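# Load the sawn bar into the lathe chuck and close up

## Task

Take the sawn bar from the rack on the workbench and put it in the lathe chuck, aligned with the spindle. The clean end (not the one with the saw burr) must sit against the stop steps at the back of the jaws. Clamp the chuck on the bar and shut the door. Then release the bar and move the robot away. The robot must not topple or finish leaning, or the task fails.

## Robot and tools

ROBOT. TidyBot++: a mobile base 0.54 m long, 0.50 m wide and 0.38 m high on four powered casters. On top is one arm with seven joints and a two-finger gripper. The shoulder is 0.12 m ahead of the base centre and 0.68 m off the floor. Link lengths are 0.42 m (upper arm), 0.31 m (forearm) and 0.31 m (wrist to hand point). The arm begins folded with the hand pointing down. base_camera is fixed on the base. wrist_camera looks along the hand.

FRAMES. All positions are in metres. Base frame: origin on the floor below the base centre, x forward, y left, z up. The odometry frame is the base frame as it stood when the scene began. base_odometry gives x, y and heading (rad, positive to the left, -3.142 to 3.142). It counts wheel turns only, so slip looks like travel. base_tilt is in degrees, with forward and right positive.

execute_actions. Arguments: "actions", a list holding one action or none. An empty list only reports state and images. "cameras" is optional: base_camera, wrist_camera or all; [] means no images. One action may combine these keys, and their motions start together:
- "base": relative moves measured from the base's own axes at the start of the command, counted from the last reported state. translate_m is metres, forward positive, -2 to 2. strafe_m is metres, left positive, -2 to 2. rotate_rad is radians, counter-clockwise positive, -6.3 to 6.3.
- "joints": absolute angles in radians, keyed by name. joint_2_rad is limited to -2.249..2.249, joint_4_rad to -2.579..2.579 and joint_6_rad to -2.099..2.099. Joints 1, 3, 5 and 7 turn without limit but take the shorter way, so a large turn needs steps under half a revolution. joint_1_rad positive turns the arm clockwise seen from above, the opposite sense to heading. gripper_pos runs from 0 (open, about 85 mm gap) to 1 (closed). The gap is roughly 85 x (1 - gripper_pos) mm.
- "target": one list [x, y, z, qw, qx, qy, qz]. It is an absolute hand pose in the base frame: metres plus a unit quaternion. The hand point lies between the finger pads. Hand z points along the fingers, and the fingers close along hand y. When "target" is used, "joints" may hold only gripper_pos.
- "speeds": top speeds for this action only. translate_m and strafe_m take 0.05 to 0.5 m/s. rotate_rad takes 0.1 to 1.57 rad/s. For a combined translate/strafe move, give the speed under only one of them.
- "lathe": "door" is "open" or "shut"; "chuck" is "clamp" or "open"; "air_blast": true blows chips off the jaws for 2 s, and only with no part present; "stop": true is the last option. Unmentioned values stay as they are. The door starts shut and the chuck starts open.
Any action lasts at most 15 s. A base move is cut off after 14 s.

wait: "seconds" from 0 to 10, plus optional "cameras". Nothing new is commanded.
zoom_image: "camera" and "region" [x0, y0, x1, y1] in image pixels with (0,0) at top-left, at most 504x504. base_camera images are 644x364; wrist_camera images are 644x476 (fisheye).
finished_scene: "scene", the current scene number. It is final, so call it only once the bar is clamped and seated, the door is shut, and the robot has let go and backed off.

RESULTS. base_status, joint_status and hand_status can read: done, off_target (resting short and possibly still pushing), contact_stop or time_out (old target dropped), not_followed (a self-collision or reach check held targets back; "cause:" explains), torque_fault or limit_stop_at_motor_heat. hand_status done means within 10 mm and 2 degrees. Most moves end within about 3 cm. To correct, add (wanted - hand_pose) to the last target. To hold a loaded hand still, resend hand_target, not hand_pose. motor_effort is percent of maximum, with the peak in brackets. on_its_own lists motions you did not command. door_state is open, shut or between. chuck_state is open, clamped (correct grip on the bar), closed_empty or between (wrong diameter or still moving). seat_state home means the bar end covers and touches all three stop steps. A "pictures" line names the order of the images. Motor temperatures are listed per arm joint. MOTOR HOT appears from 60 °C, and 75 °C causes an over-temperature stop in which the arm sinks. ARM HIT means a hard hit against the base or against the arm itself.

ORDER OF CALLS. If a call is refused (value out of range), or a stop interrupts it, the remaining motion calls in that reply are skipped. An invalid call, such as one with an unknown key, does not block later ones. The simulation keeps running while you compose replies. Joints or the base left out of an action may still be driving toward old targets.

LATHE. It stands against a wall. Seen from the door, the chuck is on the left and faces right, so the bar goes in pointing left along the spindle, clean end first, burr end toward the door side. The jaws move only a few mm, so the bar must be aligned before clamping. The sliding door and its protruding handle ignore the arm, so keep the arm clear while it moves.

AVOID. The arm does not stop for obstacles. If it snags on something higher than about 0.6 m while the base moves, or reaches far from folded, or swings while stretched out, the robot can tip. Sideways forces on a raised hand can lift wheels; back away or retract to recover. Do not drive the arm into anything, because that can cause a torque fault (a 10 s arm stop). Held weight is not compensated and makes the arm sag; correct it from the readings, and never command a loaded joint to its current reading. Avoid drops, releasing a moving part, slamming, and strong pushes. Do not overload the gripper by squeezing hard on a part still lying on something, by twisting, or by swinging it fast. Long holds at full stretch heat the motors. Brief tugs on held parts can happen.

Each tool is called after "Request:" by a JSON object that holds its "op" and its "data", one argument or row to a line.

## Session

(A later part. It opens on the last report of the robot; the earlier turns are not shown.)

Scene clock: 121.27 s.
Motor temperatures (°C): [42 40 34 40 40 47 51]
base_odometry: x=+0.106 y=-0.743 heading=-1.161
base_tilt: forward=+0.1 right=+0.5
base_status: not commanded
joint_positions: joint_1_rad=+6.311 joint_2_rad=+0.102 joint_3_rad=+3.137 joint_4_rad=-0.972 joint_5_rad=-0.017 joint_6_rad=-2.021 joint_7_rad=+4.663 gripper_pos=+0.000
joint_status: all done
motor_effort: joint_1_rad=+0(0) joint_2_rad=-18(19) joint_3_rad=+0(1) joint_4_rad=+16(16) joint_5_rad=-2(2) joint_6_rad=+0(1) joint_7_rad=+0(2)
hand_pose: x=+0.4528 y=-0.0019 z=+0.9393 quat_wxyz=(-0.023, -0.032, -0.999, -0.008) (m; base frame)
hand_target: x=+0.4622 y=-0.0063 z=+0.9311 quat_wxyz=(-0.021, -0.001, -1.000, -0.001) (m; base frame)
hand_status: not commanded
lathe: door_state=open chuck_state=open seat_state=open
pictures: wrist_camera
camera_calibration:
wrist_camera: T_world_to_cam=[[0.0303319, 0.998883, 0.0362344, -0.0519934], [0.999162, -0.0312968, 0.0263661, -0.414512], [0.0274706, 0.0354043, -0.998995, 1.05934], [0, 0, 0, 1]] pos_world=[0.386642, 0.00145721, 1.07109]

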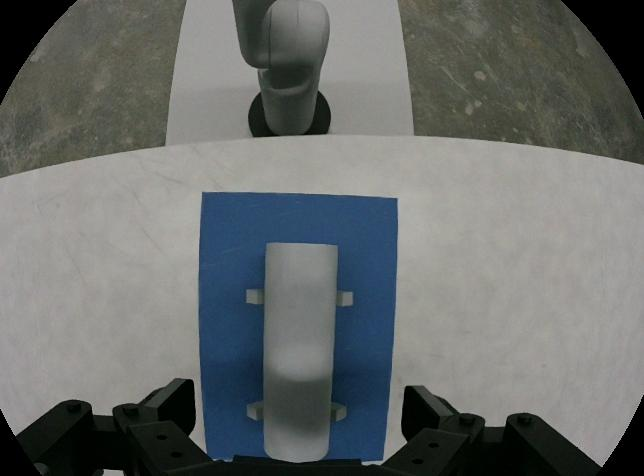

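Request:
{"op": "execute_actions", "data": {
  "actions": [
    {"joints": {"joint_2_rad": 0.09, "joint_4_rad": -1.24, "joint_6_rad": -1.765}}
  ],
  "cameras": ["wrist_camera"]
}}

Scene clock: 123.93 s.
Motor temperatures (°C): [42 40 34 40 40 47 51]
base_odometry: x=+0.106 y=-0.743 heading=-1.161
base_tilt: forward=+0.1 right=+0.4
base_status: not commanded
joint_positions: joint_1_rad=+6.311 joint_2_rad=+0.102 joint_3_rad=+3.137 joint_4_rad=-1.228 joint_5_rad=-0.017 joint_6_rad=-1.817 joint_7_rad=+4.663 gripper_pos=+0.000
joint_status: all done
motor_effort: joint_1_rad=+0(0) joint_2_rad=-19(21) joint_3_rad=+0(1) joint_4_rad=+17(18) joint_5_rad=-2(2) joint_6_rad=+0(1) joint_7_rad=+0(0)
hand_pose: x=+0.4654 y=-0.0018 z=+0.8641 quat_wxyz=(+0.003, -0.034, -0.999, -0.008) (m; base frame)
hand_target: x=+0.4763 y=-0.0063 z=+0.8649 quat_wxyz=(-0.023, -0.001, -1.000, -0.001) (m; base frame)
hand_status: not commanded
lathe: door_state=open chuck_state=open seat_state=open
pictures: wrist_camera
camera_calibration:
wrist_camera: T_world_to_cam=[[0.0353973, 0.998689, 0.0369903, -0.0527675], [0.99906, -0.0344345, -0.0263494, -0.379468], [-0.0250411, 0.0378883, -0.998968, 1.00832], [0, 0, 0, 1]] pos_world=[0.406229, 0.00142796, 0.999235]

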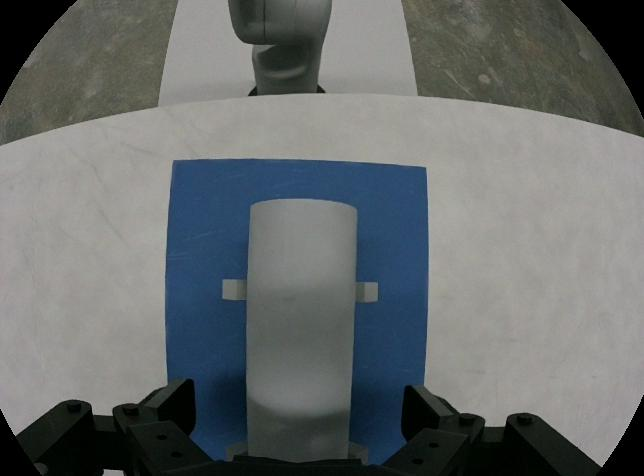

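Request:
{"op": "execute_actions", "data": {
  "actions": [
    {"joints": {"gripper_pos": 0.75}}
  ],
  "cameras": []
}}

Request:
{"op": "execute_actions", "data": {
  "actions": [
    {"joints": {"joint_2_rad": 0.12, "joint_4_rad": -0.96, "joint_6_rad": -2.07, "gripper_pos": 1.0}}
  ],
  "cameras": ["wrist_camera"]
}}

Scene clock: 125.90 s.
Motor temperatures (°C): [42 40 34 40 40 47 51]
base_odometry: x=+0.106 y=-0.743 heading=-1.161
base_tilt: forward=+0.1 right=+0.4
base_status: not commanded
joint_positions: joint_1_rad=+6.311 joint_2_rad=+0.100 joint_3_rad=+3.137 joint_4_rad=-1.229 joint_5_rad=-0.017 joint_6_rad=-1.812 joint_7_rad=+4.664 gripper_pos=+0.579
joint_status: gripper_pos off_target (ended at +0.579, target +0.750)
motor_effort: joint_1_rad=+0(0) joint_2_rad=-18(21) joint_3_rad=+1(1) joint_4_rad=+16(19) joint_5_rad=-2(2) joint_6_rad=+1(1) joint_7_rad=+0(0)
hand_pose: x=+0.4664 y=-0.0018 z=+0.8648 quat_wxyz=(-0.001, -0.034, -0.999, -0.009) (m; base frame)
hand_target: x=+0.4763 y=-0.0063 z=+0.8649 quat_wxyz=(-0.023, -0.001, -1.000, -0.001) (m; base frame)
hand_status: not commanded
lathe: door_state=open chuck_state=open seat_state=open
pictures: none
No camera images: "cameras" was empty.

Scene clock: 127.23 s.
Motor temperatures (°C): [42 40 34 40 40 47 51]
base_odometry: x=+0.106 y=-0.743 heading=-1.161
base_tilt: forward=+0.1 right=+0.5
base_status: not commanded
joint_positions: joint_1_rad=+6.311 joint_2_rad=+0.112 joint_3_rad=+3.137 joint_4_rad=-0.981 joint_5_rad=-0.017 joint_6_rad=-2.018 joint_7_rad=+4.664 gripper_pos=+0.579
joint_status: gripper_pos off_target (ended at +0.579, target +1.000); the others done
motor_effort: joint_1_rad=+0(0) joint_2_rad=-21(25) joint_3_rad=+1(1) joint_4_rad=+18(21) joint_5_rad=-2(2) joint_6_rad=+0(3) joint_7_rad=+0(0)
hand_pose: x=+0.4546 y=-0.0019 z=+0.9333 quat_wxyz=(-0.015, -0.032, -0.999, -0.008) (m; base frame)
hand_target: x=+0.4437 y=-0.0059 z=+0.9365 quat_wxyz=(+0.004, -0.001, -1.000, -0.001) (m; base frame)
hand_status: not commanded
lathe: door_state=open chuck_state=open seat_state=open
pictures: wrist_camera
camera_calibration:
wrist_camera: T_world_to_cam=[[0.0307208, 0.998873, 0.0361824, -0.0519132], [0.999466, -0.0311018, 0.0100142, -0.401065], [0.0111282, 0.0358554, -0.999295, 1.06103], [0, 0, 0, 1]] pos_world=[0.390638, 0.00133707, 1.06618]

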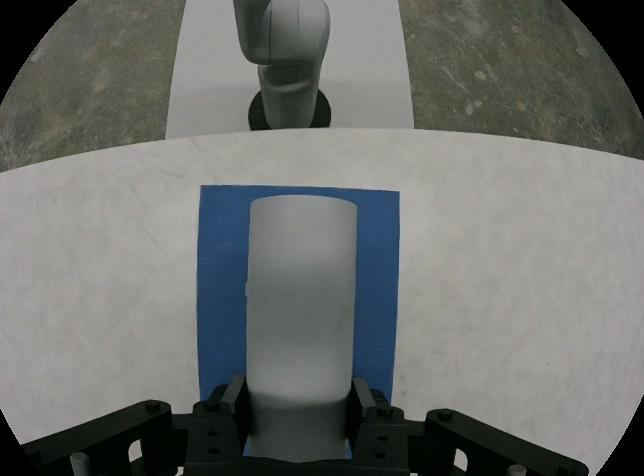

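Request:
{"op": "execute_actions", "data": {
  "actions": [
    {"joints": {"joint_1_rad": 6.283, "joint_2_rad": -0.70, "joint_4_rad": -1.95, "joint_6_rad": -0.33, "joint_7_rad": 3.10, "gripper_pos": 1.0}, "base": {"translate_m": -1.72, "strafe_m": -0.15, "rotate_rad": 3.141}, "speeds": {"rotate_rad": 0.9}}
  ],
  "cameras": ["wrist_camera"]
}}

Scene clock: 136.47 s.
Motor temperatures (°C): [41 40 34 40 40 47 51]
base_odometry: x=-0.717 y=+0.774 heading=+1.981
base_tilt: forward=+0.0 right=+0.4
base_status: done
joint_positions: joint_1_rad=+6.295 joint_2_rad=-0.668 joint_3_rad=+3.130 joint_4_rad=-1.966 joint_5_rad=-0.017 joint_6_rad=-0.403 joint_7_rad=+3.168 gripper_pos=+0.579
joint_status: gripper_pos off_target (ended at +0.579, target +1.000); the others done
motor_effort: joint_1_rad=+0(4) joint_2_rad=-1(25) joint_3_rad=+2(3) joint_4_rad=+28(29) joint_5_rad=-2(4) joint_6_rad=+13(13) joint_7_rad=+0(2)
hand_pose: x=+0.4698 y=+0.0051 z=+1.0563 quat_wxyz=(-0.470, -0.526, -0.537, -0.463) (m; base frame)
hand_target: x=+0.4572 y=+0.0128 z=+1.0996 quat_wxyz=(-0.487, -0.505, -0.500, -0.509) (m; base frame)
hand_status: not commanded
lathe: door_state=open chuck_state=open seat_state=open
pictures: wrist_camera
camera_calibration:
wrist_camera: T_world_to_cam=[[0.109811, 0.0511322, 0.992636, -1.1065], [0.0294548, -0.998405, 0.0481709, 0.00310293], [0.993516, 0.0239482, -0.111142, -0.216167], [0, 0, 0, 1]] pos_world=[0.33618, 0.0648527, 1.07418]

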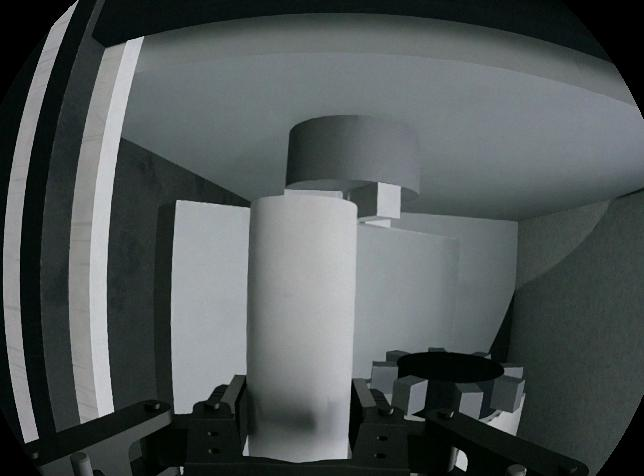

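Request:
{"op": "zoom_image", "data": {
  "camera": "wrist_camera",
  "region": [230, 90, 470, 250]
}}

Scaled by 2.100.

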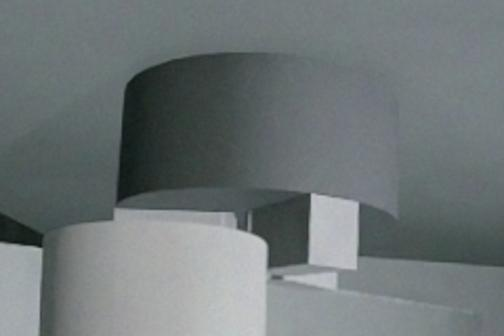

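Request:
{"op": "execute_actions", "data": {
  "actions": [
    {"base": {"translate_m": 0.2}}
  ]
}}

Scene clock: 143.90 s.
Motor temperatures (°C): [41 40 34 40 40 47 51]
base_odometry: x=-0.797 y=+0.958 heading=+1.981
base_tilt: forward=+0.1 right=+0.4
base_status: done
joint_positions: joint_1_rad=+6.295 joint_2_rad=-0.673 joint_3_rad=+3.130 joint_4_rad=-1.967 joint_5_rad=-0.017 joint_6_rad=-0.401 joint_7_rad=+3.168 gripper_pos=+0.579
joint_status: not commanded
motor_effort: joint_1_rad=+0(0) joint_2_rad=-1(5) joint_3_rad=+1(2) joint_4_rad=+28(29) joint_5_rad=-2(3) joint_6_rad=+13(13) joint_7_rad=+0(1)
hand_pose: x=+0.4681 y=+0.0051 z=+1.0579 quat_wxyz=(-0.471, -0.525, -0.535, -0.464) (m; base frame)
hand_target: x=+0.4572 y=+0.0128 z=+1.0996 quat_wxyz=(-0.487, -0.505, -0.500, -0.509) (m; base frame)
hand_status: not commanded
lathe: door_state=open chuck_state=open seat_state=open
pictures: base_camera, wrist_camera
camera_calibration:
wrist_camera: T_world_to_cam=[[0.103957, 0.0509003, 0.993278, -1.10579], [0.0291238, -0.998417, 0.0481155, 0.00331943], [0.994155, 0.0239261, -0.105275, -0.220735], [0, 0, 0, 1]] pos_world=[0.334302, 0.0648804, 1.07496]

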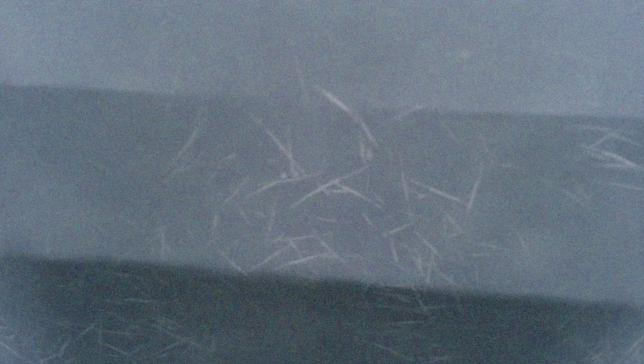

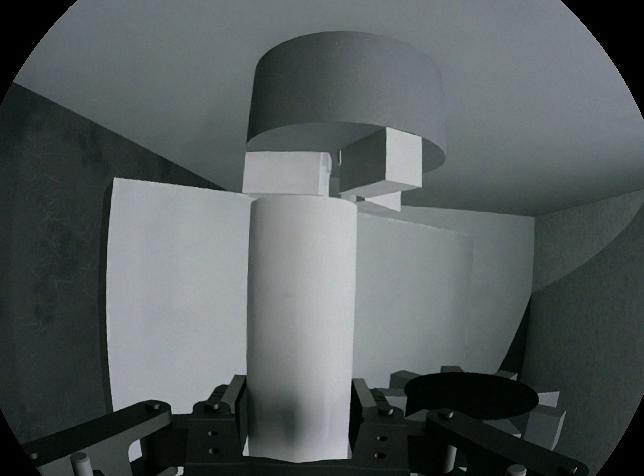

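Request:
{"op": "zoom_image", "data": {
  "camera": "wrist_camera",
  "region": [230, 180, 380, 330]
}}

Request:
{"op": "zoom_image", "data": {
  "camera": "wrist_camera",
  "region": [230, 300, 380, 450]
}}

Request:
{"op": "zoom_image", "data": {
  "camera": "wrist_camera",
  "region": [230, 20, 460, 220]
}}

Scaled by 3.360.

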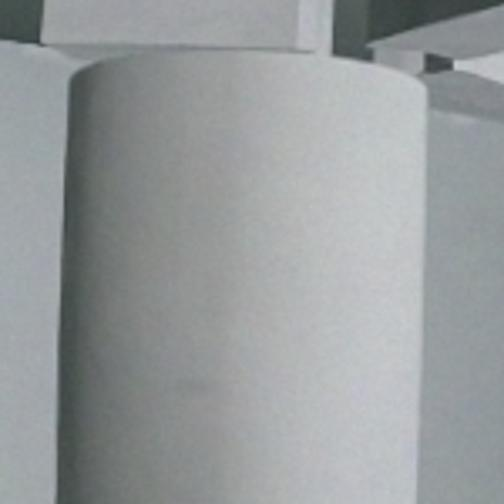

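Scaled by 3.360.

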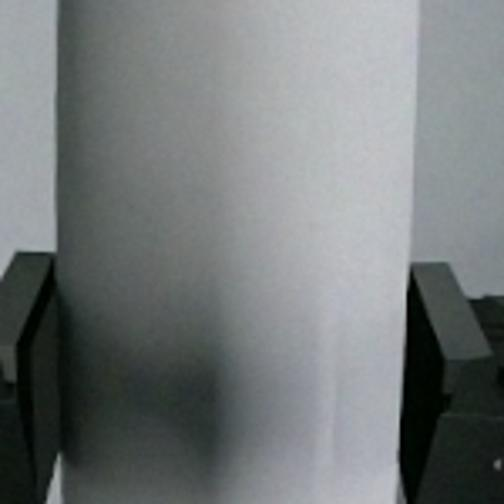

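Scaled by 2.191.

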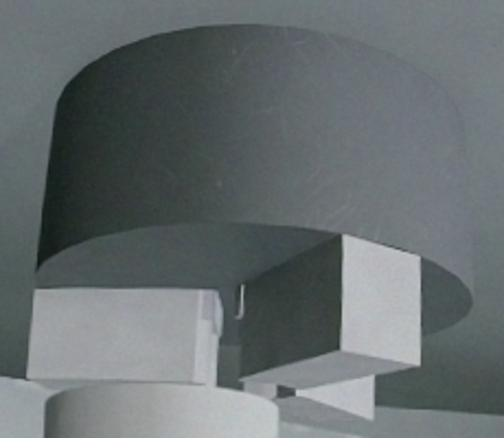

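Request:
{"op": "execute_actions", "data": {
  "actions": [
    {"joints": {"joint_2_rad": -0.02, "joint_4_rad": -1.625, "joint_6_rad": 0.017, "joint_7_rad": 3.07}, "base": {"strafe_m": -0.05, "rotate_rad": 0.05}}
  ],
  "cameras": ["wrist_camera"]
}}

Scene clock: 160.83 s.
Motor temperatures (°C): [41 40 34 40 40 47 51]
base_odometry: x=-0.751 y=+0.978 heading=+2.031
base_tilt: forward=+0.1 right=+0.5
base_status: done
joint_positions: joint_1_rad=+6.292 joint_2_rad=-0.004 joint_3_rad=+3.126 joint_4_rad=-1.663 joint_5_rad=-0.017 joint_6_rad=-0.059 joint_7_rad=+3.138 gripper_pos=+0.579
joint_status: all done
motor_effort: joint_1_rad=+0(2) joint_2_rad=-27(29) joint_3_rad=+0(4) joint_4_rad=+28(30) joint_5_rad=-2(3) joint_6_rad=+13(14) joint_7_rad=+0(2)
hand_pose: x=+0.7380 y=+0.0059 z=+1.0292 quat_wxyz=(-0.455, -0.539, -0.532, -0.468) (m; base frame)
hand_target: x=+0.7356 y=+0.0150 z=+1.0864 quat_wxyz=(-0.472, -0.517, -0.492, -0.518) (m; base frame)
hand_status: not commanded
lathe: door_state=open chuck_state=open seat_state=open
pictures: wrist_camera
camera_calibration:
wrist_camera: T_world_to_cam=[[0.126733, 0.0143391, 0.991833, -1.12048], [0.029839, -0.999498, 0.0106372, 0.0356269], [0.991488, 0.0282472, -0.127097, -0.467724], [0, 0, 0, 1]] pos_world=[0.604681, 0.0648876, 1.0515]

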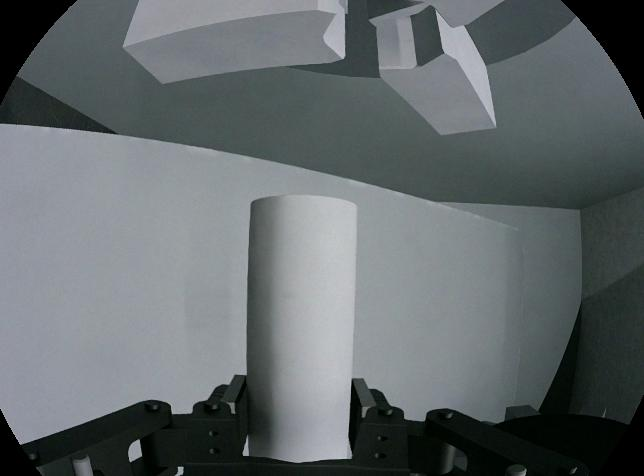

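Request:
{"op": "zoom_image", "data": {
  "camera": "wrist_camera",
  "region": [110, 0, 520, 220]
}}

Scaled by 1.229.

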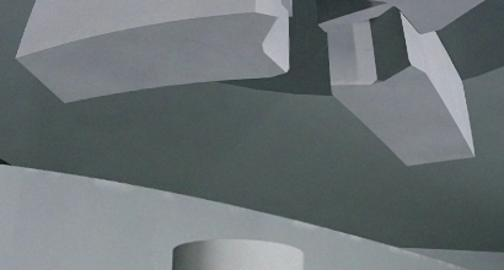

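Request:
{"op": "zoom_image", "data": {
  "camera": "wrist_camera",
  "region": [290, 0, 510, 150]
}}

Request:
{"op": "zoom_image", "data": {
  "camera": "wrist_camera",
  "region": [100, 0, 350, 110]
}}

Scaled by 2.291.

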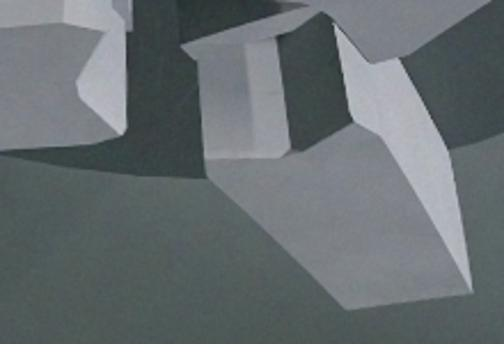

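Scaled by 2.016.

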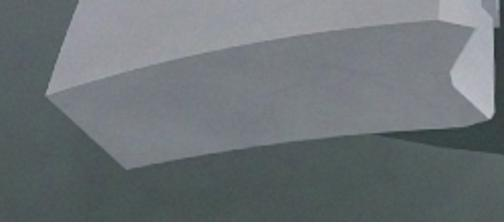

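Request:
{"op": "execute_actions", "data": {
  "actions": [
    {"joints": {"joint_2_rad": -0.045, "joint_4_rad": -1.603}}
  ],
  "cameras": ["wrist_camera"]
}}

Request:
{"op": "zoom_image", "data": {
  "camera": "wrist_camera",
  "region": [120, 0, 520, 250]
}}

Scene clock: 178.97 s.
Motor temperatures (°C): [41 40 34 40 40 47 51]
base_odometry: x=-0.751 y=+0.978 heading=+2.031
base_tilt: forward=+0.0 right=+0.4
base_status: not commanded
joint_positions: joint_1_rad=+6.292 joint_2_rad=-0.008 joint_3_rad=+3.126 joint_4_rad=-1.637 joint_5_rad=-0.017 joint_6_rad=-0.051 joint_7_rad=+3.137 gripper_pos=+0.579
joint_status: all done
motor_effort: joint_1_rad=+0(0) joint_2_rad=-27(29) joint_3_rad=+0(1) joint_4_rad=+28(31) joint_5_rad=-2(2) joint_6_rad=+13(13) joint_7_rad=+0(1)
hand_pose: x=+0.7388 y=+0.0058 z=+1.0499 quat_wxyz=(-0.465, -0.530, -0.523, -0.478) (m; base frame)
hand_target: x=+0.7251 y=+0.0150 z=+1.1154 quat_wxyz=(-0.483, -0.504, -0.480, -0.530) (m; base frame)
hand_status: not commanded
lathe: door_state=open chuck_state=open seat_state=open
pictures: wrist_camera
camera_calibration:
wrist_camera: T_world_to_cam=[[0.0896697, 0.0133457, 0.995882, -1.11803], [0.029213, -0.999515, 0.010764, 0.035698], [0.995543, 0.0281275, -0.0900161, -0.50778], [0, 0, 0, 1]] pos_world=[0.604727, 0.0648841, 1.06733]

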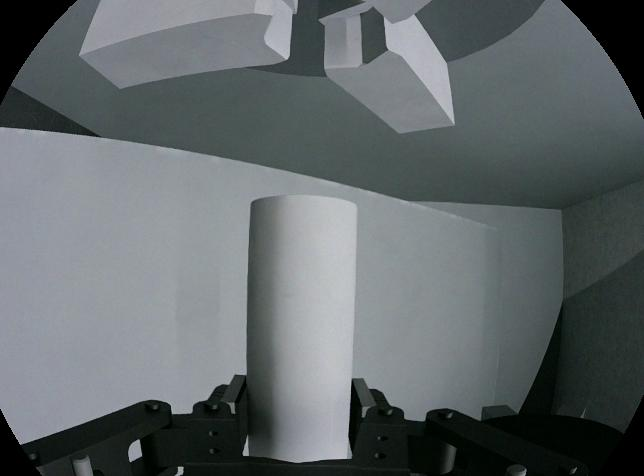

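Scaled by 1.260.

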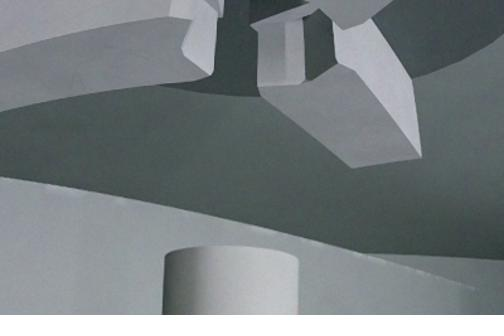

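Request:
{"op": "execute_actions", "data": {
  "actions": [
    {"base": {"strafe_m": 0.045}, "speeds": {"strafe_m": 0.2}, "joints": {"joint_2_rad": -0.058}}
  ],
  "cameras": ["wrist_camera"]
}}

Request:
{"op": "zoom_image", "data": {
  "camera": "wrist_camera",
  "region": [180, 40, 430, 240]
}}

Scene clock: 182.10 s.
Motor temperatures (°C): [41 40 34 40 40 47 51]
base_odometry: x=-0.791 y=+0.958 heading=+2.031
base_tilt: forward=+0.1 right=+0.5
base_status: done
joint_positions: joint_1_rad=+6.283 joint_2_rad=-0.013 joint_3_rad=+3.121 joint_4_rad=-1.637 joint_5_rad=-0.017 joint_6_rad=-0.051 joint_7_rad=+3.137 gripper_pos=+0.579
joint_status: joint_2_rad off_target (ended at -0.013, target -0.058)
motor_effort: joint_1_rad=-1(3) joint_2_rad=-26(29) joint_3_rad=-1(3) joint_4_rad=+28(29) joint_5_rad=-2(2) joint_6_rad=+13(13) joint_7_rad=-1(1)
hand_pose: x=+0.7365 y=+0.0143 z=+1.0537 quat_wxyz=(-0.463, -0.525, -0.525, -0.483) (m; base frame)
hand_target: x=+0.7195 y=+0.0150 z=+1.1233 quat_wxyz=(-0.487, -0.501, -0.477, -0.534) (m; base frame)
hand_status: not commanded
lathe: door_state=open chuck_state=open seat_state=open
pictures: wrist_camera
camera_calibration:
wrist_camera: T_world_to_cam=[[0.0833606, 0.0145328, 0.996413, -1.11763], [0.0427355, -0.999026, 0.0109956, 0.0339562], [0.995603, 0.0416657, -0.0839005, -0.512075], [0, 0, 0, 1]] pos_world=[0.601539, 0.0715013, 1.07028]

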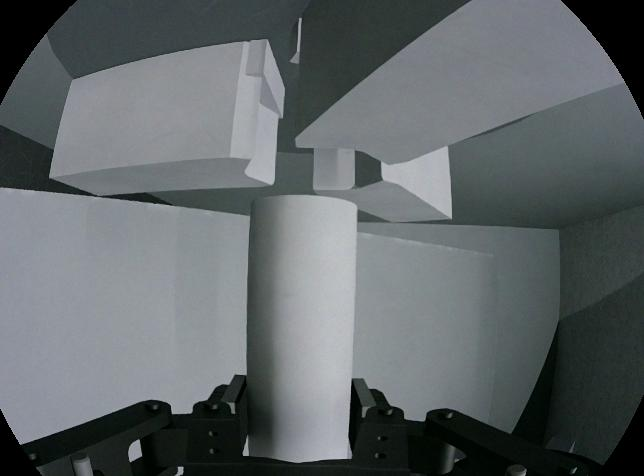

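Scaled by 2.016.

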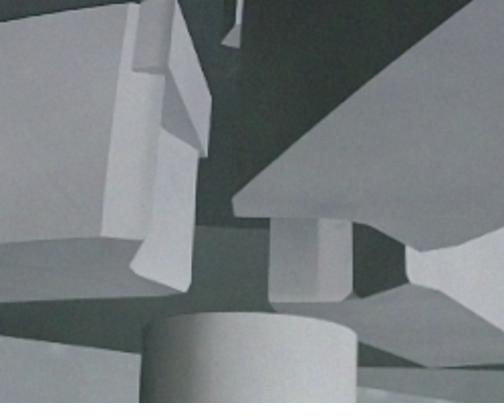

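Request:
{"op": "zoom_image", "data": {
  "camera": "wrist_camera",
  "region": [220, 100, 380, 220]
}}

Request:
{"op": "zoom_image", "data": {
  "camera": "wrist_camera",
  "region": [40, 40, 300, 220]
}}

Scaled by 3.150.

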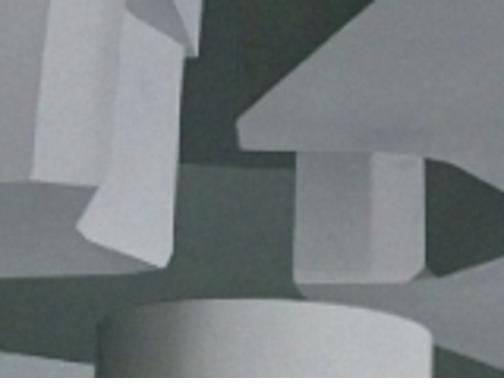

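Scaled by 1.938.

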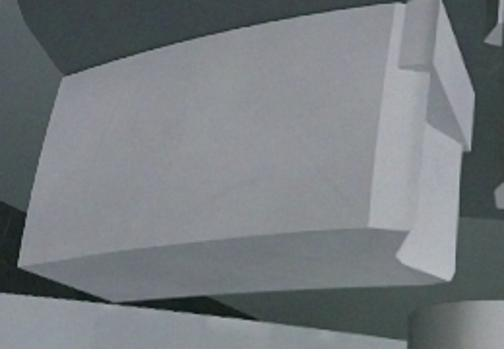

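Request:
{"op": "execute_actions", "data": {
  "actions": [
    {"base": {"translate_m": -0.010}, "speeds": {"translate_m": 0.05}, "joints": {"joint_1_rad": 6.312, "joint_4_rad": -1.593}}
  ],
  "cameras": ["wrist_camera"]
}}

Request:
{"op": "zoom_image", "data": {
  "camera": "wrist_camera",
  "region": [200, 60, 420, 220]
}}

Scene clock: 196.87 s.
Motor temperatures (°C): [41 40 34 40 40 47 51]
base_odometry: x=-0.787 y=+0.949 heading=+2.031
base_tilt: forward=+0.1 right=+0.4
base_status: done
joint_positions: joint_1_rad=+6.302 joint_2_rad=-0.022 joint_3_rad=+3.121 joint_4_rad=-1.629 joint_5_rad=-0.017 joint_6_rad=-0.051 joint_7_rad=+3.137 gripper_pos=+0.579
joint_status: all done
motor_effort: joint_1_rad=+0(3) joint_2_rad=-26(32) joint_3_rad=+1(2) joint_4_rad=+28(30) joint_5_rad=-2(2) joint_6_rad=+13(13) joint_7_rad=+0(1)
hand_pose: x=+0.7339 y=+0.0028 z=+1.0635 quat_wxyz=(-0.472, -0.526, -0.517, -0.483) (m; base frame)
hand_target: x=+0.7194 y=-0.0024 z=+1.1295 quat_wxyz=(-0.497, -0.505, -0.467, -0.529) (m; base frame)
hand_status: not commanded
lathe: door_state=open chuck_state=open seat_state=open
pictures: wrist_camera
camera_calibration:
wrist_camera: T_world_to_cam=[[0.0676942, 0.01305, 0.997621, -1.11677], [0.0238672, -0.999649, 0.011457, 0.035842], [0.997421, 0.0230348, -0.067982, -0.526466], [0, 0, 0, 1]] pos_world=[0.599852, 0.0625303, 1.07791]

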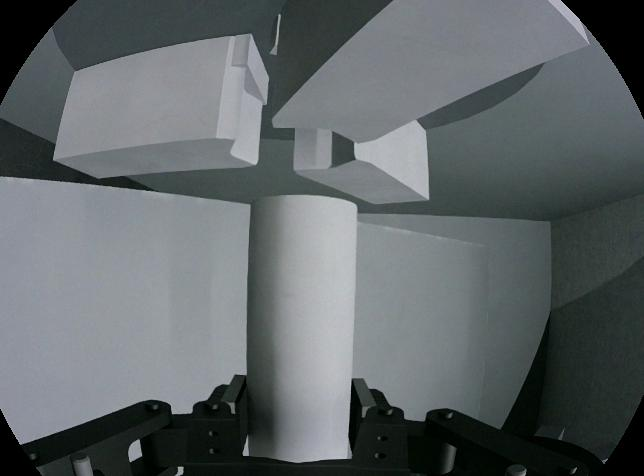

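Scaled by 2.291.

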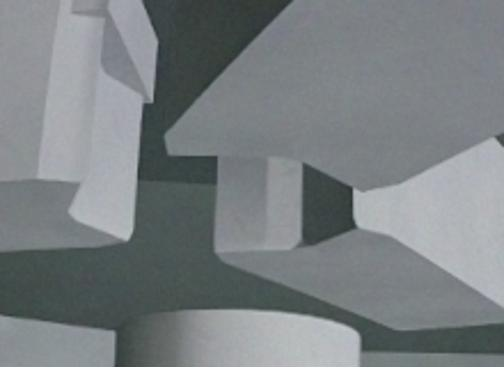

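Request:
{"op": "execute_actions", "data": {
  "actions": [
    {"joints": {"joint_1_rad": 6.312, "joint_2_rad": -0.058, "joint_3_rad": 3.12, "joint_4_rad": -1.604, "joint_5_rad": 0.0, "joint_6_rad": 0.017, "joint_7_rad": 3.07, "gripper_pos": 1.0}}
  ],
  "cameras": ["wrist_camera"]
}}

Request:
{"op": "zoom_image", "data": {
  "camera": "wrist_camera",
  "region": [180, 40, 460, 240]
}}

Scene clock: 205.10 s.
Motor temperatures (°C): [41 40 34 40 40 47 51]
base_odometry: x=-0.787 y=+0.949 heading=+2.031
base_tilt: forward=+0.1 right=+0.5
base_status: not commanded
joint_positions: joint_1_rad=+6.302 joint_2_rad=-0.022 joint_3_rad=+3.121 joint_4_rad=-1.631 joint_5_rad=-0.017 joint_6_rad=-0.051 joint_7_rad=+3.137 gripper_pos=+0.579
joint_status: gripper_pos off_target (ended at +0.579, target +1.000); the others done
motor_effort: joint_1_rad=+0(1) joint_2_rad=-26(27) joint_3_rad=+0(1) joint_4_rad=+28(29) joint_5_rad=-2(2) joint_6_rad=+13(13) joint_7_rad=+0(1)
hand_pose: x=+0.7339 y=+0.0028 z=+1.0626 quat_wxyz=(-0.472, -0.526, -0.517, -0.483) (m; base frame)
hand_target: x=+0.7196 y=-0.0025 z=+1.1226 quat_wxyz=(-0.494, -0.508, -0.470, -0.526) (m; base frame)
hand_status: not commanded
lathe: door_state=open chuck_state=open seat_state=open
pictures: wrist_camera
camera_calibration:
wrist_camera: T_world_to_cam=[[0.0690428, 0.0130521, 0.997528, -1.11681], [0.023882, -0.999649, 0.0114269, 0.0358735], [0.997328, 0.0230341, -0.0693303, -0.52497], [0, 0, 0, 1]] pos_world=[0.599818, 0.0625299, 1.07725]

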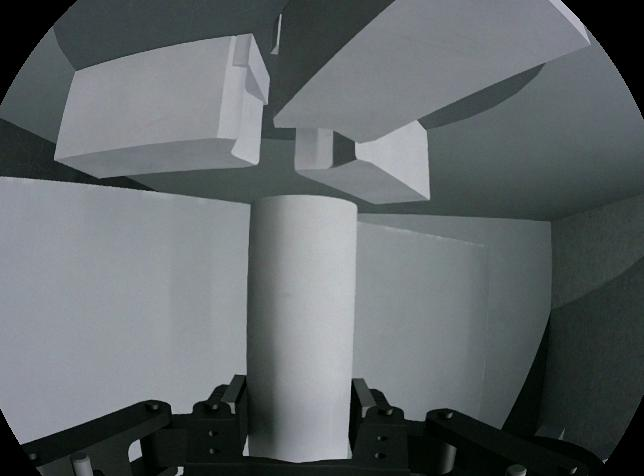

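Scaled by 1.800.

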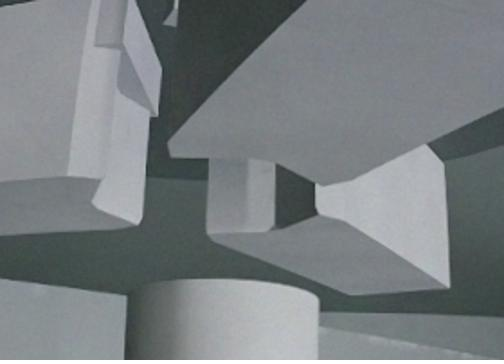

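Request:
{"op": "execute_actions", "data": {
  "actions": [
    {"joints": {"joint_1_rad": 6.312, "joint_2_rad": -0.058, "joint_3_rad": 3.12, "joint_4_rad": -1.615, "joint_5_rad": 0.0, "joint_6_rad": 0.017, "joint_7_rad": 3.07, "gripper_pos": 1.0}}
  ],
  "cameras": ["wrist_camera"]
}}

Request:
{"op": "zoom_image", "data": {
  "camera": "wrist_camera",
  "region": [180, 40, 460, 240]
}}

Scene clock: 206.77 s.
Motor temperatures (°C): [41 41 34 40 40 47 51]
base_odometry: x=-0.787 y=+0.949 heading=+2.031
base_tilt: forward=+0.0 right=+0.5
base_status: not commanded
joint_positions: joint_1_rad=+6.302 joint_2_rad=-0.022 joint_3_rad=+3.121 joint_4_rad=-1.636 joint_5_rad=-0.017 joint_6_rad=-0.051 joint_7_rad=+3.137 gripper_pos=+0.579
joint_status: gripper_pos off_target (ended at +0.579, target +1.000); the others done
motor_effort: joint_1_rad=+0(1) joint_2_rad=-26(27) joint_3_rad=+1(1) joint_4_rad=+28(30) joint_5_rad=-2(2) joint_6_rad=+13(13) joint_7_rad=+0(1)
hand_pose: x=+0.7337 y=+0.0028 z=+1.0596 quat_wxyz=(-0.470, -0.528, -0.518, -0.481) (m; base frame)
hand_target: x=+0.7198 y=-0.0025 z=+1.1158 quat_wxyz=(-0.491, -0.511, -0.473, -0.523) (m; base frame)
hand_status: not commanded
lathe: door_state=open chuck_state=open seat_state=open
pictures: wrist_camera
camera_calibration:
wrist_camera: T_world_to_cam=[[0.0739084, 0.01306, 0.99718, -1.11696], [0.0239354, -0.999649, 0.0113183, 0.0359874], [0.996978, 0.0230314, -0.0741951, -0.519568], [0, 0, 0, 1]] pos_world=[0.599689, 0.0625287, 1.07485]

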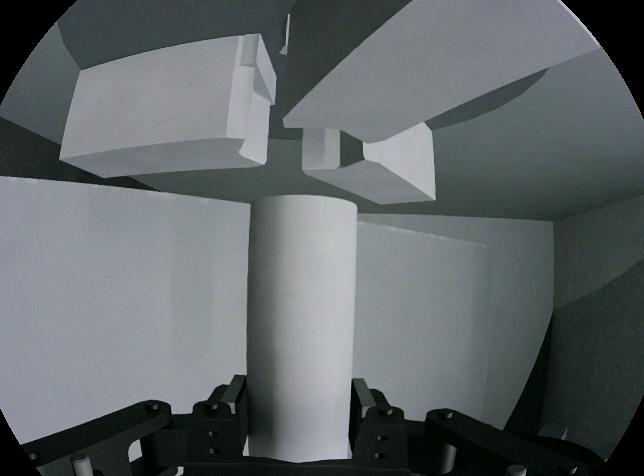

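Scaled by 1.800.

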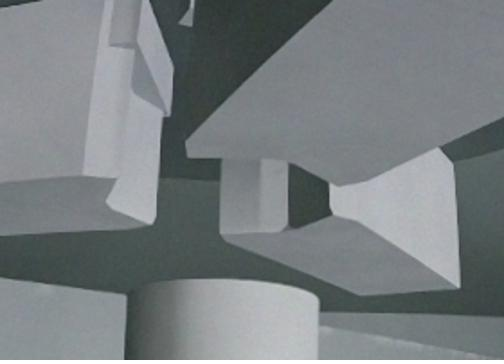

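Request:
{"op": "execute_actions", "data": {
  "actions": [
    {"base": {"strafe_m": -0.025}, "speeds": {"strafe_m": 0.05}}
  ],
  "cameras": ["wrist_camera"]
}}

Request:
{"op": "zoom_image", "data": {
  "camera": "wrist_camera",
  "region": [180, 40, 460, 240]
}}

Scene clock: 221.63 s.
Motor temperatures (°C): [41 41 34 40 40 47 51]
base_odometry: x=-0.764 y=+0.960 heading=+2.031
base_tilt: forward=+0.0 right=+0.5
base_status: done
joint_positions: joint_1_rad=+6.305 joint_2_rad=-0.022 joint_3_rad=+3.121 joint_4_rad=-1.636 joint_5_rad=-0.017 joint_6_rad=-0.051 joint_7_rad=+3.137 gripper_pos=+0.579
joint_status: not commanded
motor_effort: joint_1_rad=+0(3) joint_2_rad=-27(27) joint_3_rad=+0(4) joint_4_rad=+29(29) joint_5_rad=-2(2) joint_6_rad=+13(13) joint_7_rad=+0(1)
hand_pose: x=+0.7337 y=+0.0012 z=+1.0596 quat_wxyz=(-0.471, -0.528, -0.518, -0.481) (m; base frame)
hand_target: x=+0.7198 y=-0.0025 z=+1.1158 quat_wxyz=(-0.491, -0.511, -0.473, -0.523) (m; base frame)
hand_status: not commanded
lathe: door_state=open chuck_state=open seat_state=open
pictures: wrist_camera
camera_calibration:
wrist_camera: T_world_to_cam=[[0.073881, 0.0128139, 0.997185, -1.11695], [0.021372, -0.999708, 0.0112629, 0.0363567], [0.997038, 0.0204797, -0.0741333, -0.519642], [0, 0, 0, 1]] pos_world=[0.599847, 0.0613006, 1.07487]

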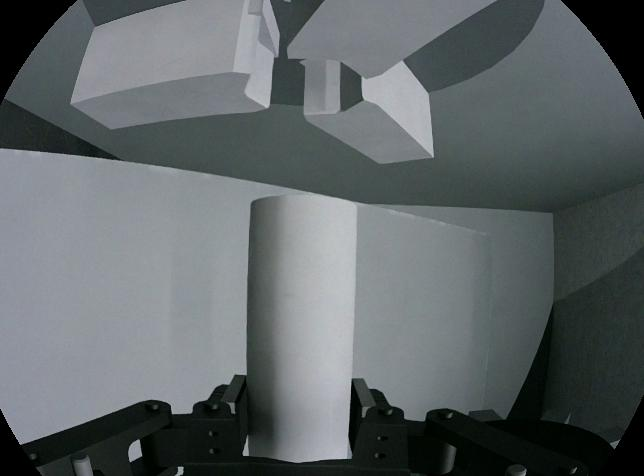

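Scaled by 1.800.

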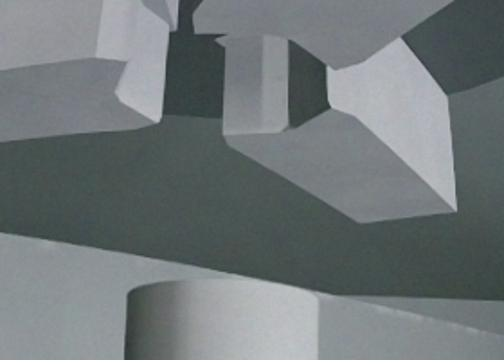

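Request:
{"op": "execute_actions", "data": {
  "actions": [
    {"base": {"strafe_m": 0.042}, "speeds": {"strafe_m": 0.05}}
  ],
  "cameras": ["wrist_camera"]
}}

Request:
{"op": "zoom_image", "data": {
  "camera": "wrist_camera",
  "region": [180, 100, 460, 300]
}}

Scene clock: 229.93 s.
Motor temperatures (°C): [41 41 34 40 40 47 51]
base_odometry: x=-0.802 y=+0.941 heading=+2.031
base_tilt: forward=+0.1 right=+0.5
base_status: done
joint_positions: joint_1_rad=+6.306 joint_2_rad=-0.022 joint_3_rad=+3.120 joint_4_rad=-1.636 joint_5_rad=-0.017 joint_6_rad=-0.051 joint_7_rad=+3.137 gripper_pos=+0.579
joint_status: not commanded
motor_effort: joint_1_rad=+0(3) joint_2_rad=-26(27) joint_3_rad=+1(4) joint_4_rad=+29(29) joint_5_rad=-2(2) joint_6_rad=+13(13) joint_7_rad=+0(1)
hand_pose: x=+0.7337 y=+0.0009 z=+1.0596 quat_wxyz=(-0.471, -0.528, -0.517, -0.481) (m; base frame)
hand_target: x=+0.7198 y=-0.0025 z=+1.1158 quat_wxyz=(-0.491, -0.511, -0.473, -0.523) (m; base frame)
hand_status: not commanded
lathe: door_state=open chuck_state=open seat_state=open
pictures: wrist_camera
camera_calibration:
wrist_camera: T_world_to_cam=[[0.0738886, 0.0127916, 0.997184, -1.11695], [0.0208136, -0.99972, 0.0112819, 0.0364106], [0.997049, 0.0199214, -0.0741341, -0.519633], [0, 0, 0, 1]] pos_world=[0.599871, 0.0610397, 1.07487]

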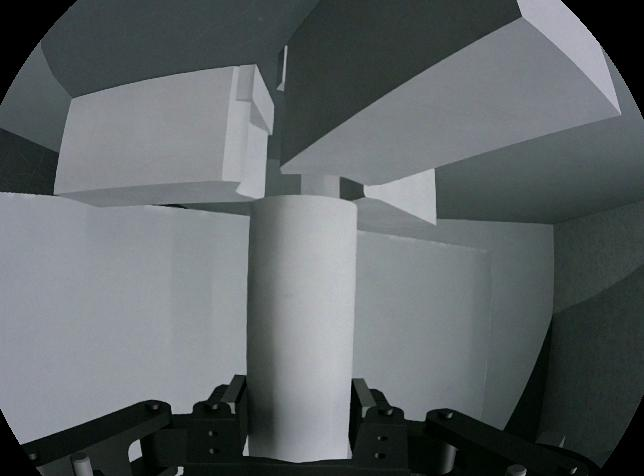

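Scaled by 1.800.

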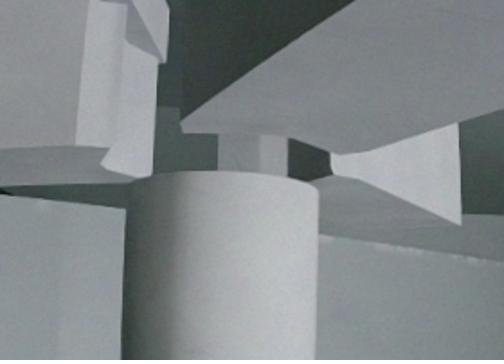

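Request:
{"op": "execute_actions", "data": {
  "actions": [
    {"base": {"strafe_m": 0.014, "translate_m": 0.0005}, "speeds": {"strafe_m": 0.05}}
  ],
  "cameras": ["wrist_camera"]
}}

Request:
{"op": "zoom_image", "data": {
  "camera": "wrist_camera",
  "region": [180, 100, 460, 300]
}}

Scene clock: 233.37 s.
Motor temperatures (°C): [41 41 34 40 40 47 51]
base_odometry: x=-0.815 y=+0.936 heading=+2.031
base_tilt: forward=+0.1 right=+0.4
base_status: done
joint_positions: joint_1_rad=+6.316 joint_2_rad=-0.022 joint_3_rad=+3.125 joint_4_rad=-1.636 joint_5_rad=-0.017 joint_6_rad=-0.050 joint_7_rad=+3.137 gripper_pos=+0.579
joint_status: not commanded
motor_effort: joint_1_rad=-2(4) joint_2_rad=-26(27) joint_3_rad=-1(4) joint_4_rad=+29(29) joint_5_rad=-2(3) joint_6_rad=+13(13) joint_7_rad=+0(1)
hand_pose: x=+0.7337 y=-0.0083 z=+1.0597 quat_wxyz=(-0.475, -0.532, -0.513, -0.477) (m; base frame)
hand_target: x=+0.7198 y=-0.0025 z=+1.1158 quat_wxyz=(-0.491, -0.511, -0.473, -0.523) (m; base frame)
hand_status: not commanded
lathe: door_state=open chuck_state=open seat_state=open
pictures: wrist_camera
camera_calibration:
wrist_camera: T_world_to_cam=[[0.0737578, 0.0112373, 0.997213, -1.11687], [0.00596283, -0.999924, 0.0108268, 0.038644], [0.997258, 0.00514765, -0.0738191, -0.520059], [0, 0, 0, 1]] pos_world=[0.600781, 0.0538687, 1.07495]

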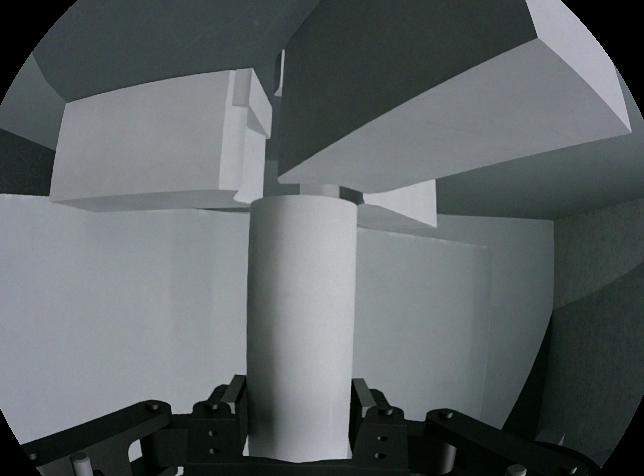

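Scaled by 1.800.

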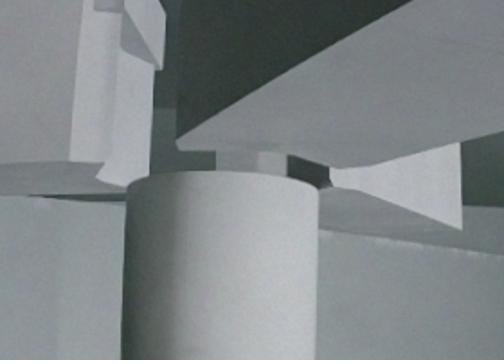

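Request:
{"op": "zoom_image", "data": {
  "camera": "wrist_camera",
  "region": [200, 90, 300, 220]
}}

Request:
{"op": "zoom_image", "data": {
  "camera": "wrist_camera",
  "region": [260, 140, 460, 240]
}}

Scaled by 3.877.

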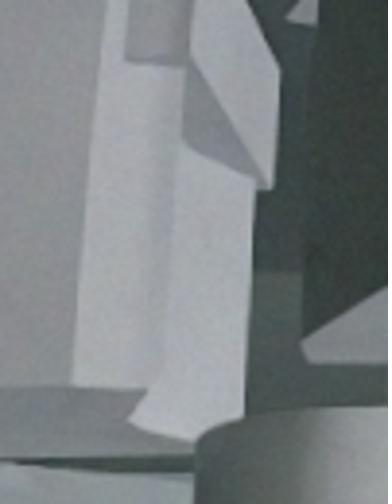

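Scaled by 2.520.

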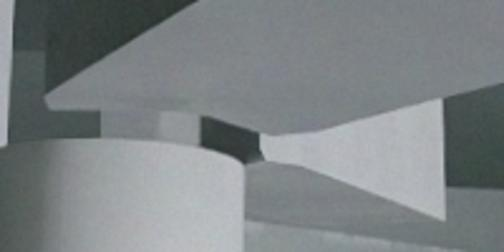

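Request:
{"op": "execute_actions", "data": {
  "actions": [],
  "cameras": ["base_camera", "wrist_camera"]
}}

Request:
{"op": "zoom_image", "data": {
  "camera": "base_camera",
  "region": [200, 0, 500, 180]
}}

Scene clock: 246.00 s.
Motor temperatures (°C): [41 41 34 40 40 47 51]
base_odometry: x=-0.815 y=+0.936 heading=+2.031
base_tilt: forward=+0.0 right=+0.4
base_status: done
joint_positions: joint_1_rad=+6.316 joint_2_rad=-0.022 joint_3_rad=+3.125 joint_4_rad=-1.636 joint_5_rad=-0.017 joint_6_rad=-0.050 joint_7_rad=+3.137 gripper_pos=+0.579
joint_status: not commanded
motor_effort: joint_1_rad=-2(4) joint_2_rad=-26(27) joint_3_rad=-1(4) joint_4_rad=+29(29) joint_5_rad=-2(3) joint_6_rad=+13(13) joint_7_rad=+0(1)
hand_pose: x=+0.7337 y=-0.0083 z=+1.0597 quat_wxyz=(-0.475, -0.532, -0.513, -0.477) (m; base frame)
hand_target: x=+0.7198 y=-0.0025 z=+1.1158 quat_wxyz=(-0.491, -0.511, -0.473, -0.523) (m; base frame)
hand_status: not commanded
lathe: door_state=open chuck_state=open seat_state=open
pictures: base_camera, wrist_camera
camera_calibration:
wrist_camera: T_world_to_cam=[[0.0737578, 0.0112373, 0.997213, -1.11687], [0.00596283, -0.999924, 0.0108268, 0.038644], [0.997258, 0.00514765, -0.0738191, -0.520059], [0, 0, 0, 1]] pos_world=[0.600781, 0.0538687, 1.07495]

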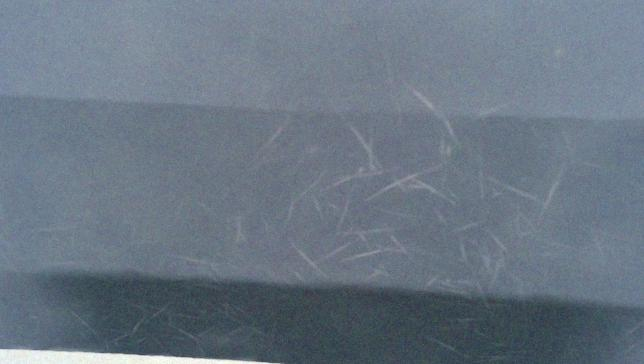

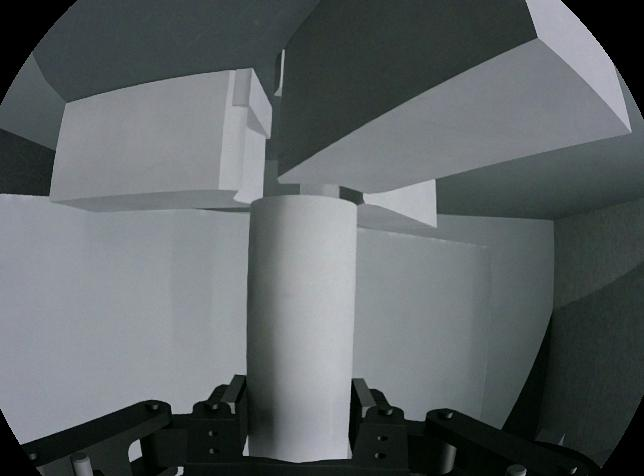

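Scaled by 1.680.

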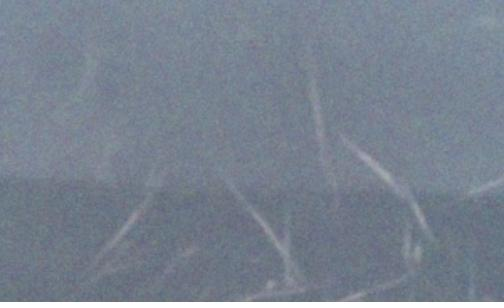

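Request:
{"op": "execute_actions", "data": {
  "actions": [
    {"base": {"strafe_m": -0.012}, "speeds": {"strafe_m": 0.05}, "joints": {"joint_1_rad": 6.292, "joint_2_rad": -0.058, "joint_3_rad": 3.115, "joint_4_rad": -1.615, "joint_5_rad": 0.0, "joint_6_rad": 0.017, "joint_7_rad": 3.07, "gripper_pos": 1.0}}
  ],
  "cameras": ["wrist_camera"]
}}

Scene clock: 251.53 s.
Motor temperatures (°C): [41 41 34 40 40 47 51]
base_odometry: x=-0.804 y=+0.941 heading=+2.031
base_tilt: forward=+0.1 right=+0.5
base_status: done
joint_positions: joint_1_rad=+6.299 joint_2_rad=-0.022 joint_3_rad=+3.124 joint_4_rad=-1.636 joint_5_rad=-0.017 joint_6_rad=-0.050 joint_7_rad=+3.137 gripper_pos=+0.579
joint_status: gripper_pos off_target (ended at +0.579, target +1.000); the others done
motor_effort: joint_1_rad=+0(3) joint_2_rad=-26(27) joint_3_rad=+1(4) joint_4_rad=+28(29) joint_5_rad=-2(3) joint_6_rad=+13(13) joint_7_rad=+0(1)
hand_pose: x=+0.7337 y=+0.0025 z=+1.0597 quat_wxyz=(-0.471, -0.528, -0.518, -0.481) (m; base frame)
hand_target: x=+0.7197 y=+0.0127 z=+1.1158 quat_wxyz=(-0.485, -0.505, -0.479, -0.529) (m; base frame)
hand_status: not commanded
lathe: door_state=open chuck_state=open seat_state=open
pictures: wrist_camera
camera_calibration:
wrist_camera: T_world_to_cam=[[0.0735497, 0.0124812, 0.997213, -1.11685], [0.0234986, -0.999666, 0.0107788, 0.0366167], [0.997015, 0.0226403, -0.0738184, -0.520025], [0, 0, 0, 1]] pos_world=[0.599755, 0.0623176, 1.07495]

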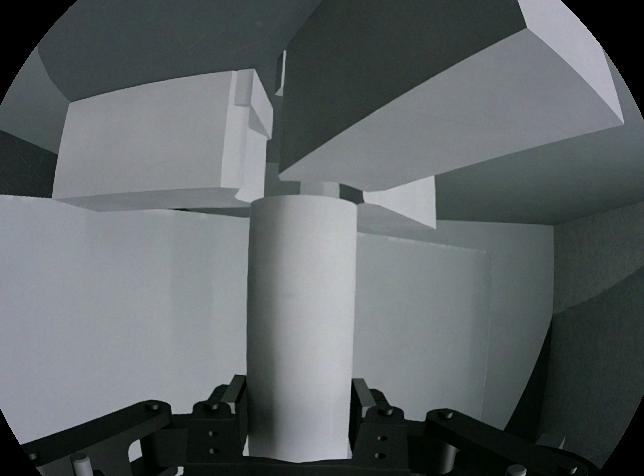

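Request:
{"op": "execute_actions", "data": {
  "actions": [
    {"base": {"strafe_m": 0.005}, "speeds": {"strafe_m": 0.05}}
  ],
  "cameras": ["wrist_camera"]
}}

Request:
{"op": "zoom_image", "data": {
  "camera": "wrist_camera",
  "region": [200, 140, 400, 240]
}}

Scene clock: 253.57 s.
Motor temperatures (°C): [41 41 34 40 40 47 51]
base_odometry: x=-0.808 y=+0.939 heading=+2.031
base_tilt: forward=+0.0 right=+0.5
base_status: done
joint_positions: joint_1_rad=+6.303 joint_2_rad=-0.022 joint_3_rad=+3.126 joint_4_rad=-1.636 joint_5_rad=-0.017 joint_6_rad=-0.050 joint_7_rad=+3.137 gripper_pos=+0.579
joint_status: not commanded
motor_effort: joint_1_rad=-1(5) joint_2_rad=-26(27) joint_3_rad=-1(4) joint_4_rad=+28(29) joint_5_rad=-2(3) joint_6_rad=+13(13) joint_7_rad=+0(1)
hand_pose: x=+0.7338 y=-0.0008 z=+1.0598 quat_wxyz=(-0.472, -0.529, -0.516, -0.480) (m; base frame)
hand_target: x=+0.7197 y=+0.0127 z=+1.1158 quat_wxyz=(-0.485, -0.505, -0.479, -0.529) (m; base frame)
hand_status: not commanded
lathe: door_state=open chuck_state=open seat_state=open
pictures: wrist_camera
camera_calibration:
wrist_camera: T_world_to_cam=[[0.0733717, 0.0120464, 0.997232, -1.11677], [0.0181453, -0.999778, 0.0107421, 0.0372776], [0.99714, 0.0173069, -0.073574, -0.520333], [0, 0, 0, 1]] pos_world=[0.600108, 0.0597277, 1.075]

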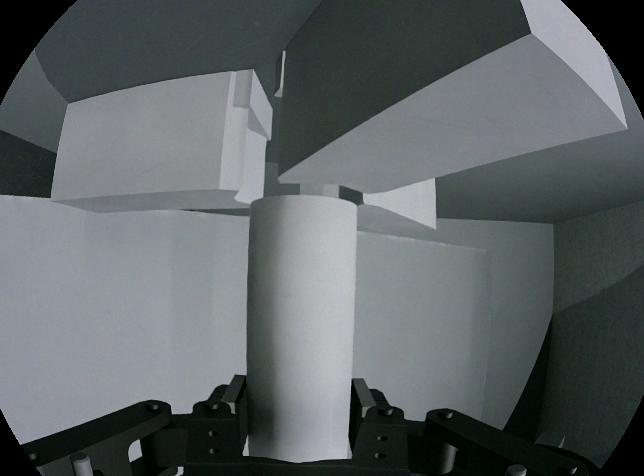

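Scaled by 2.520.

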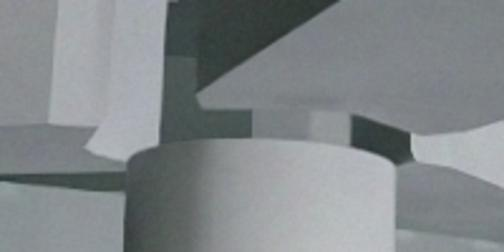

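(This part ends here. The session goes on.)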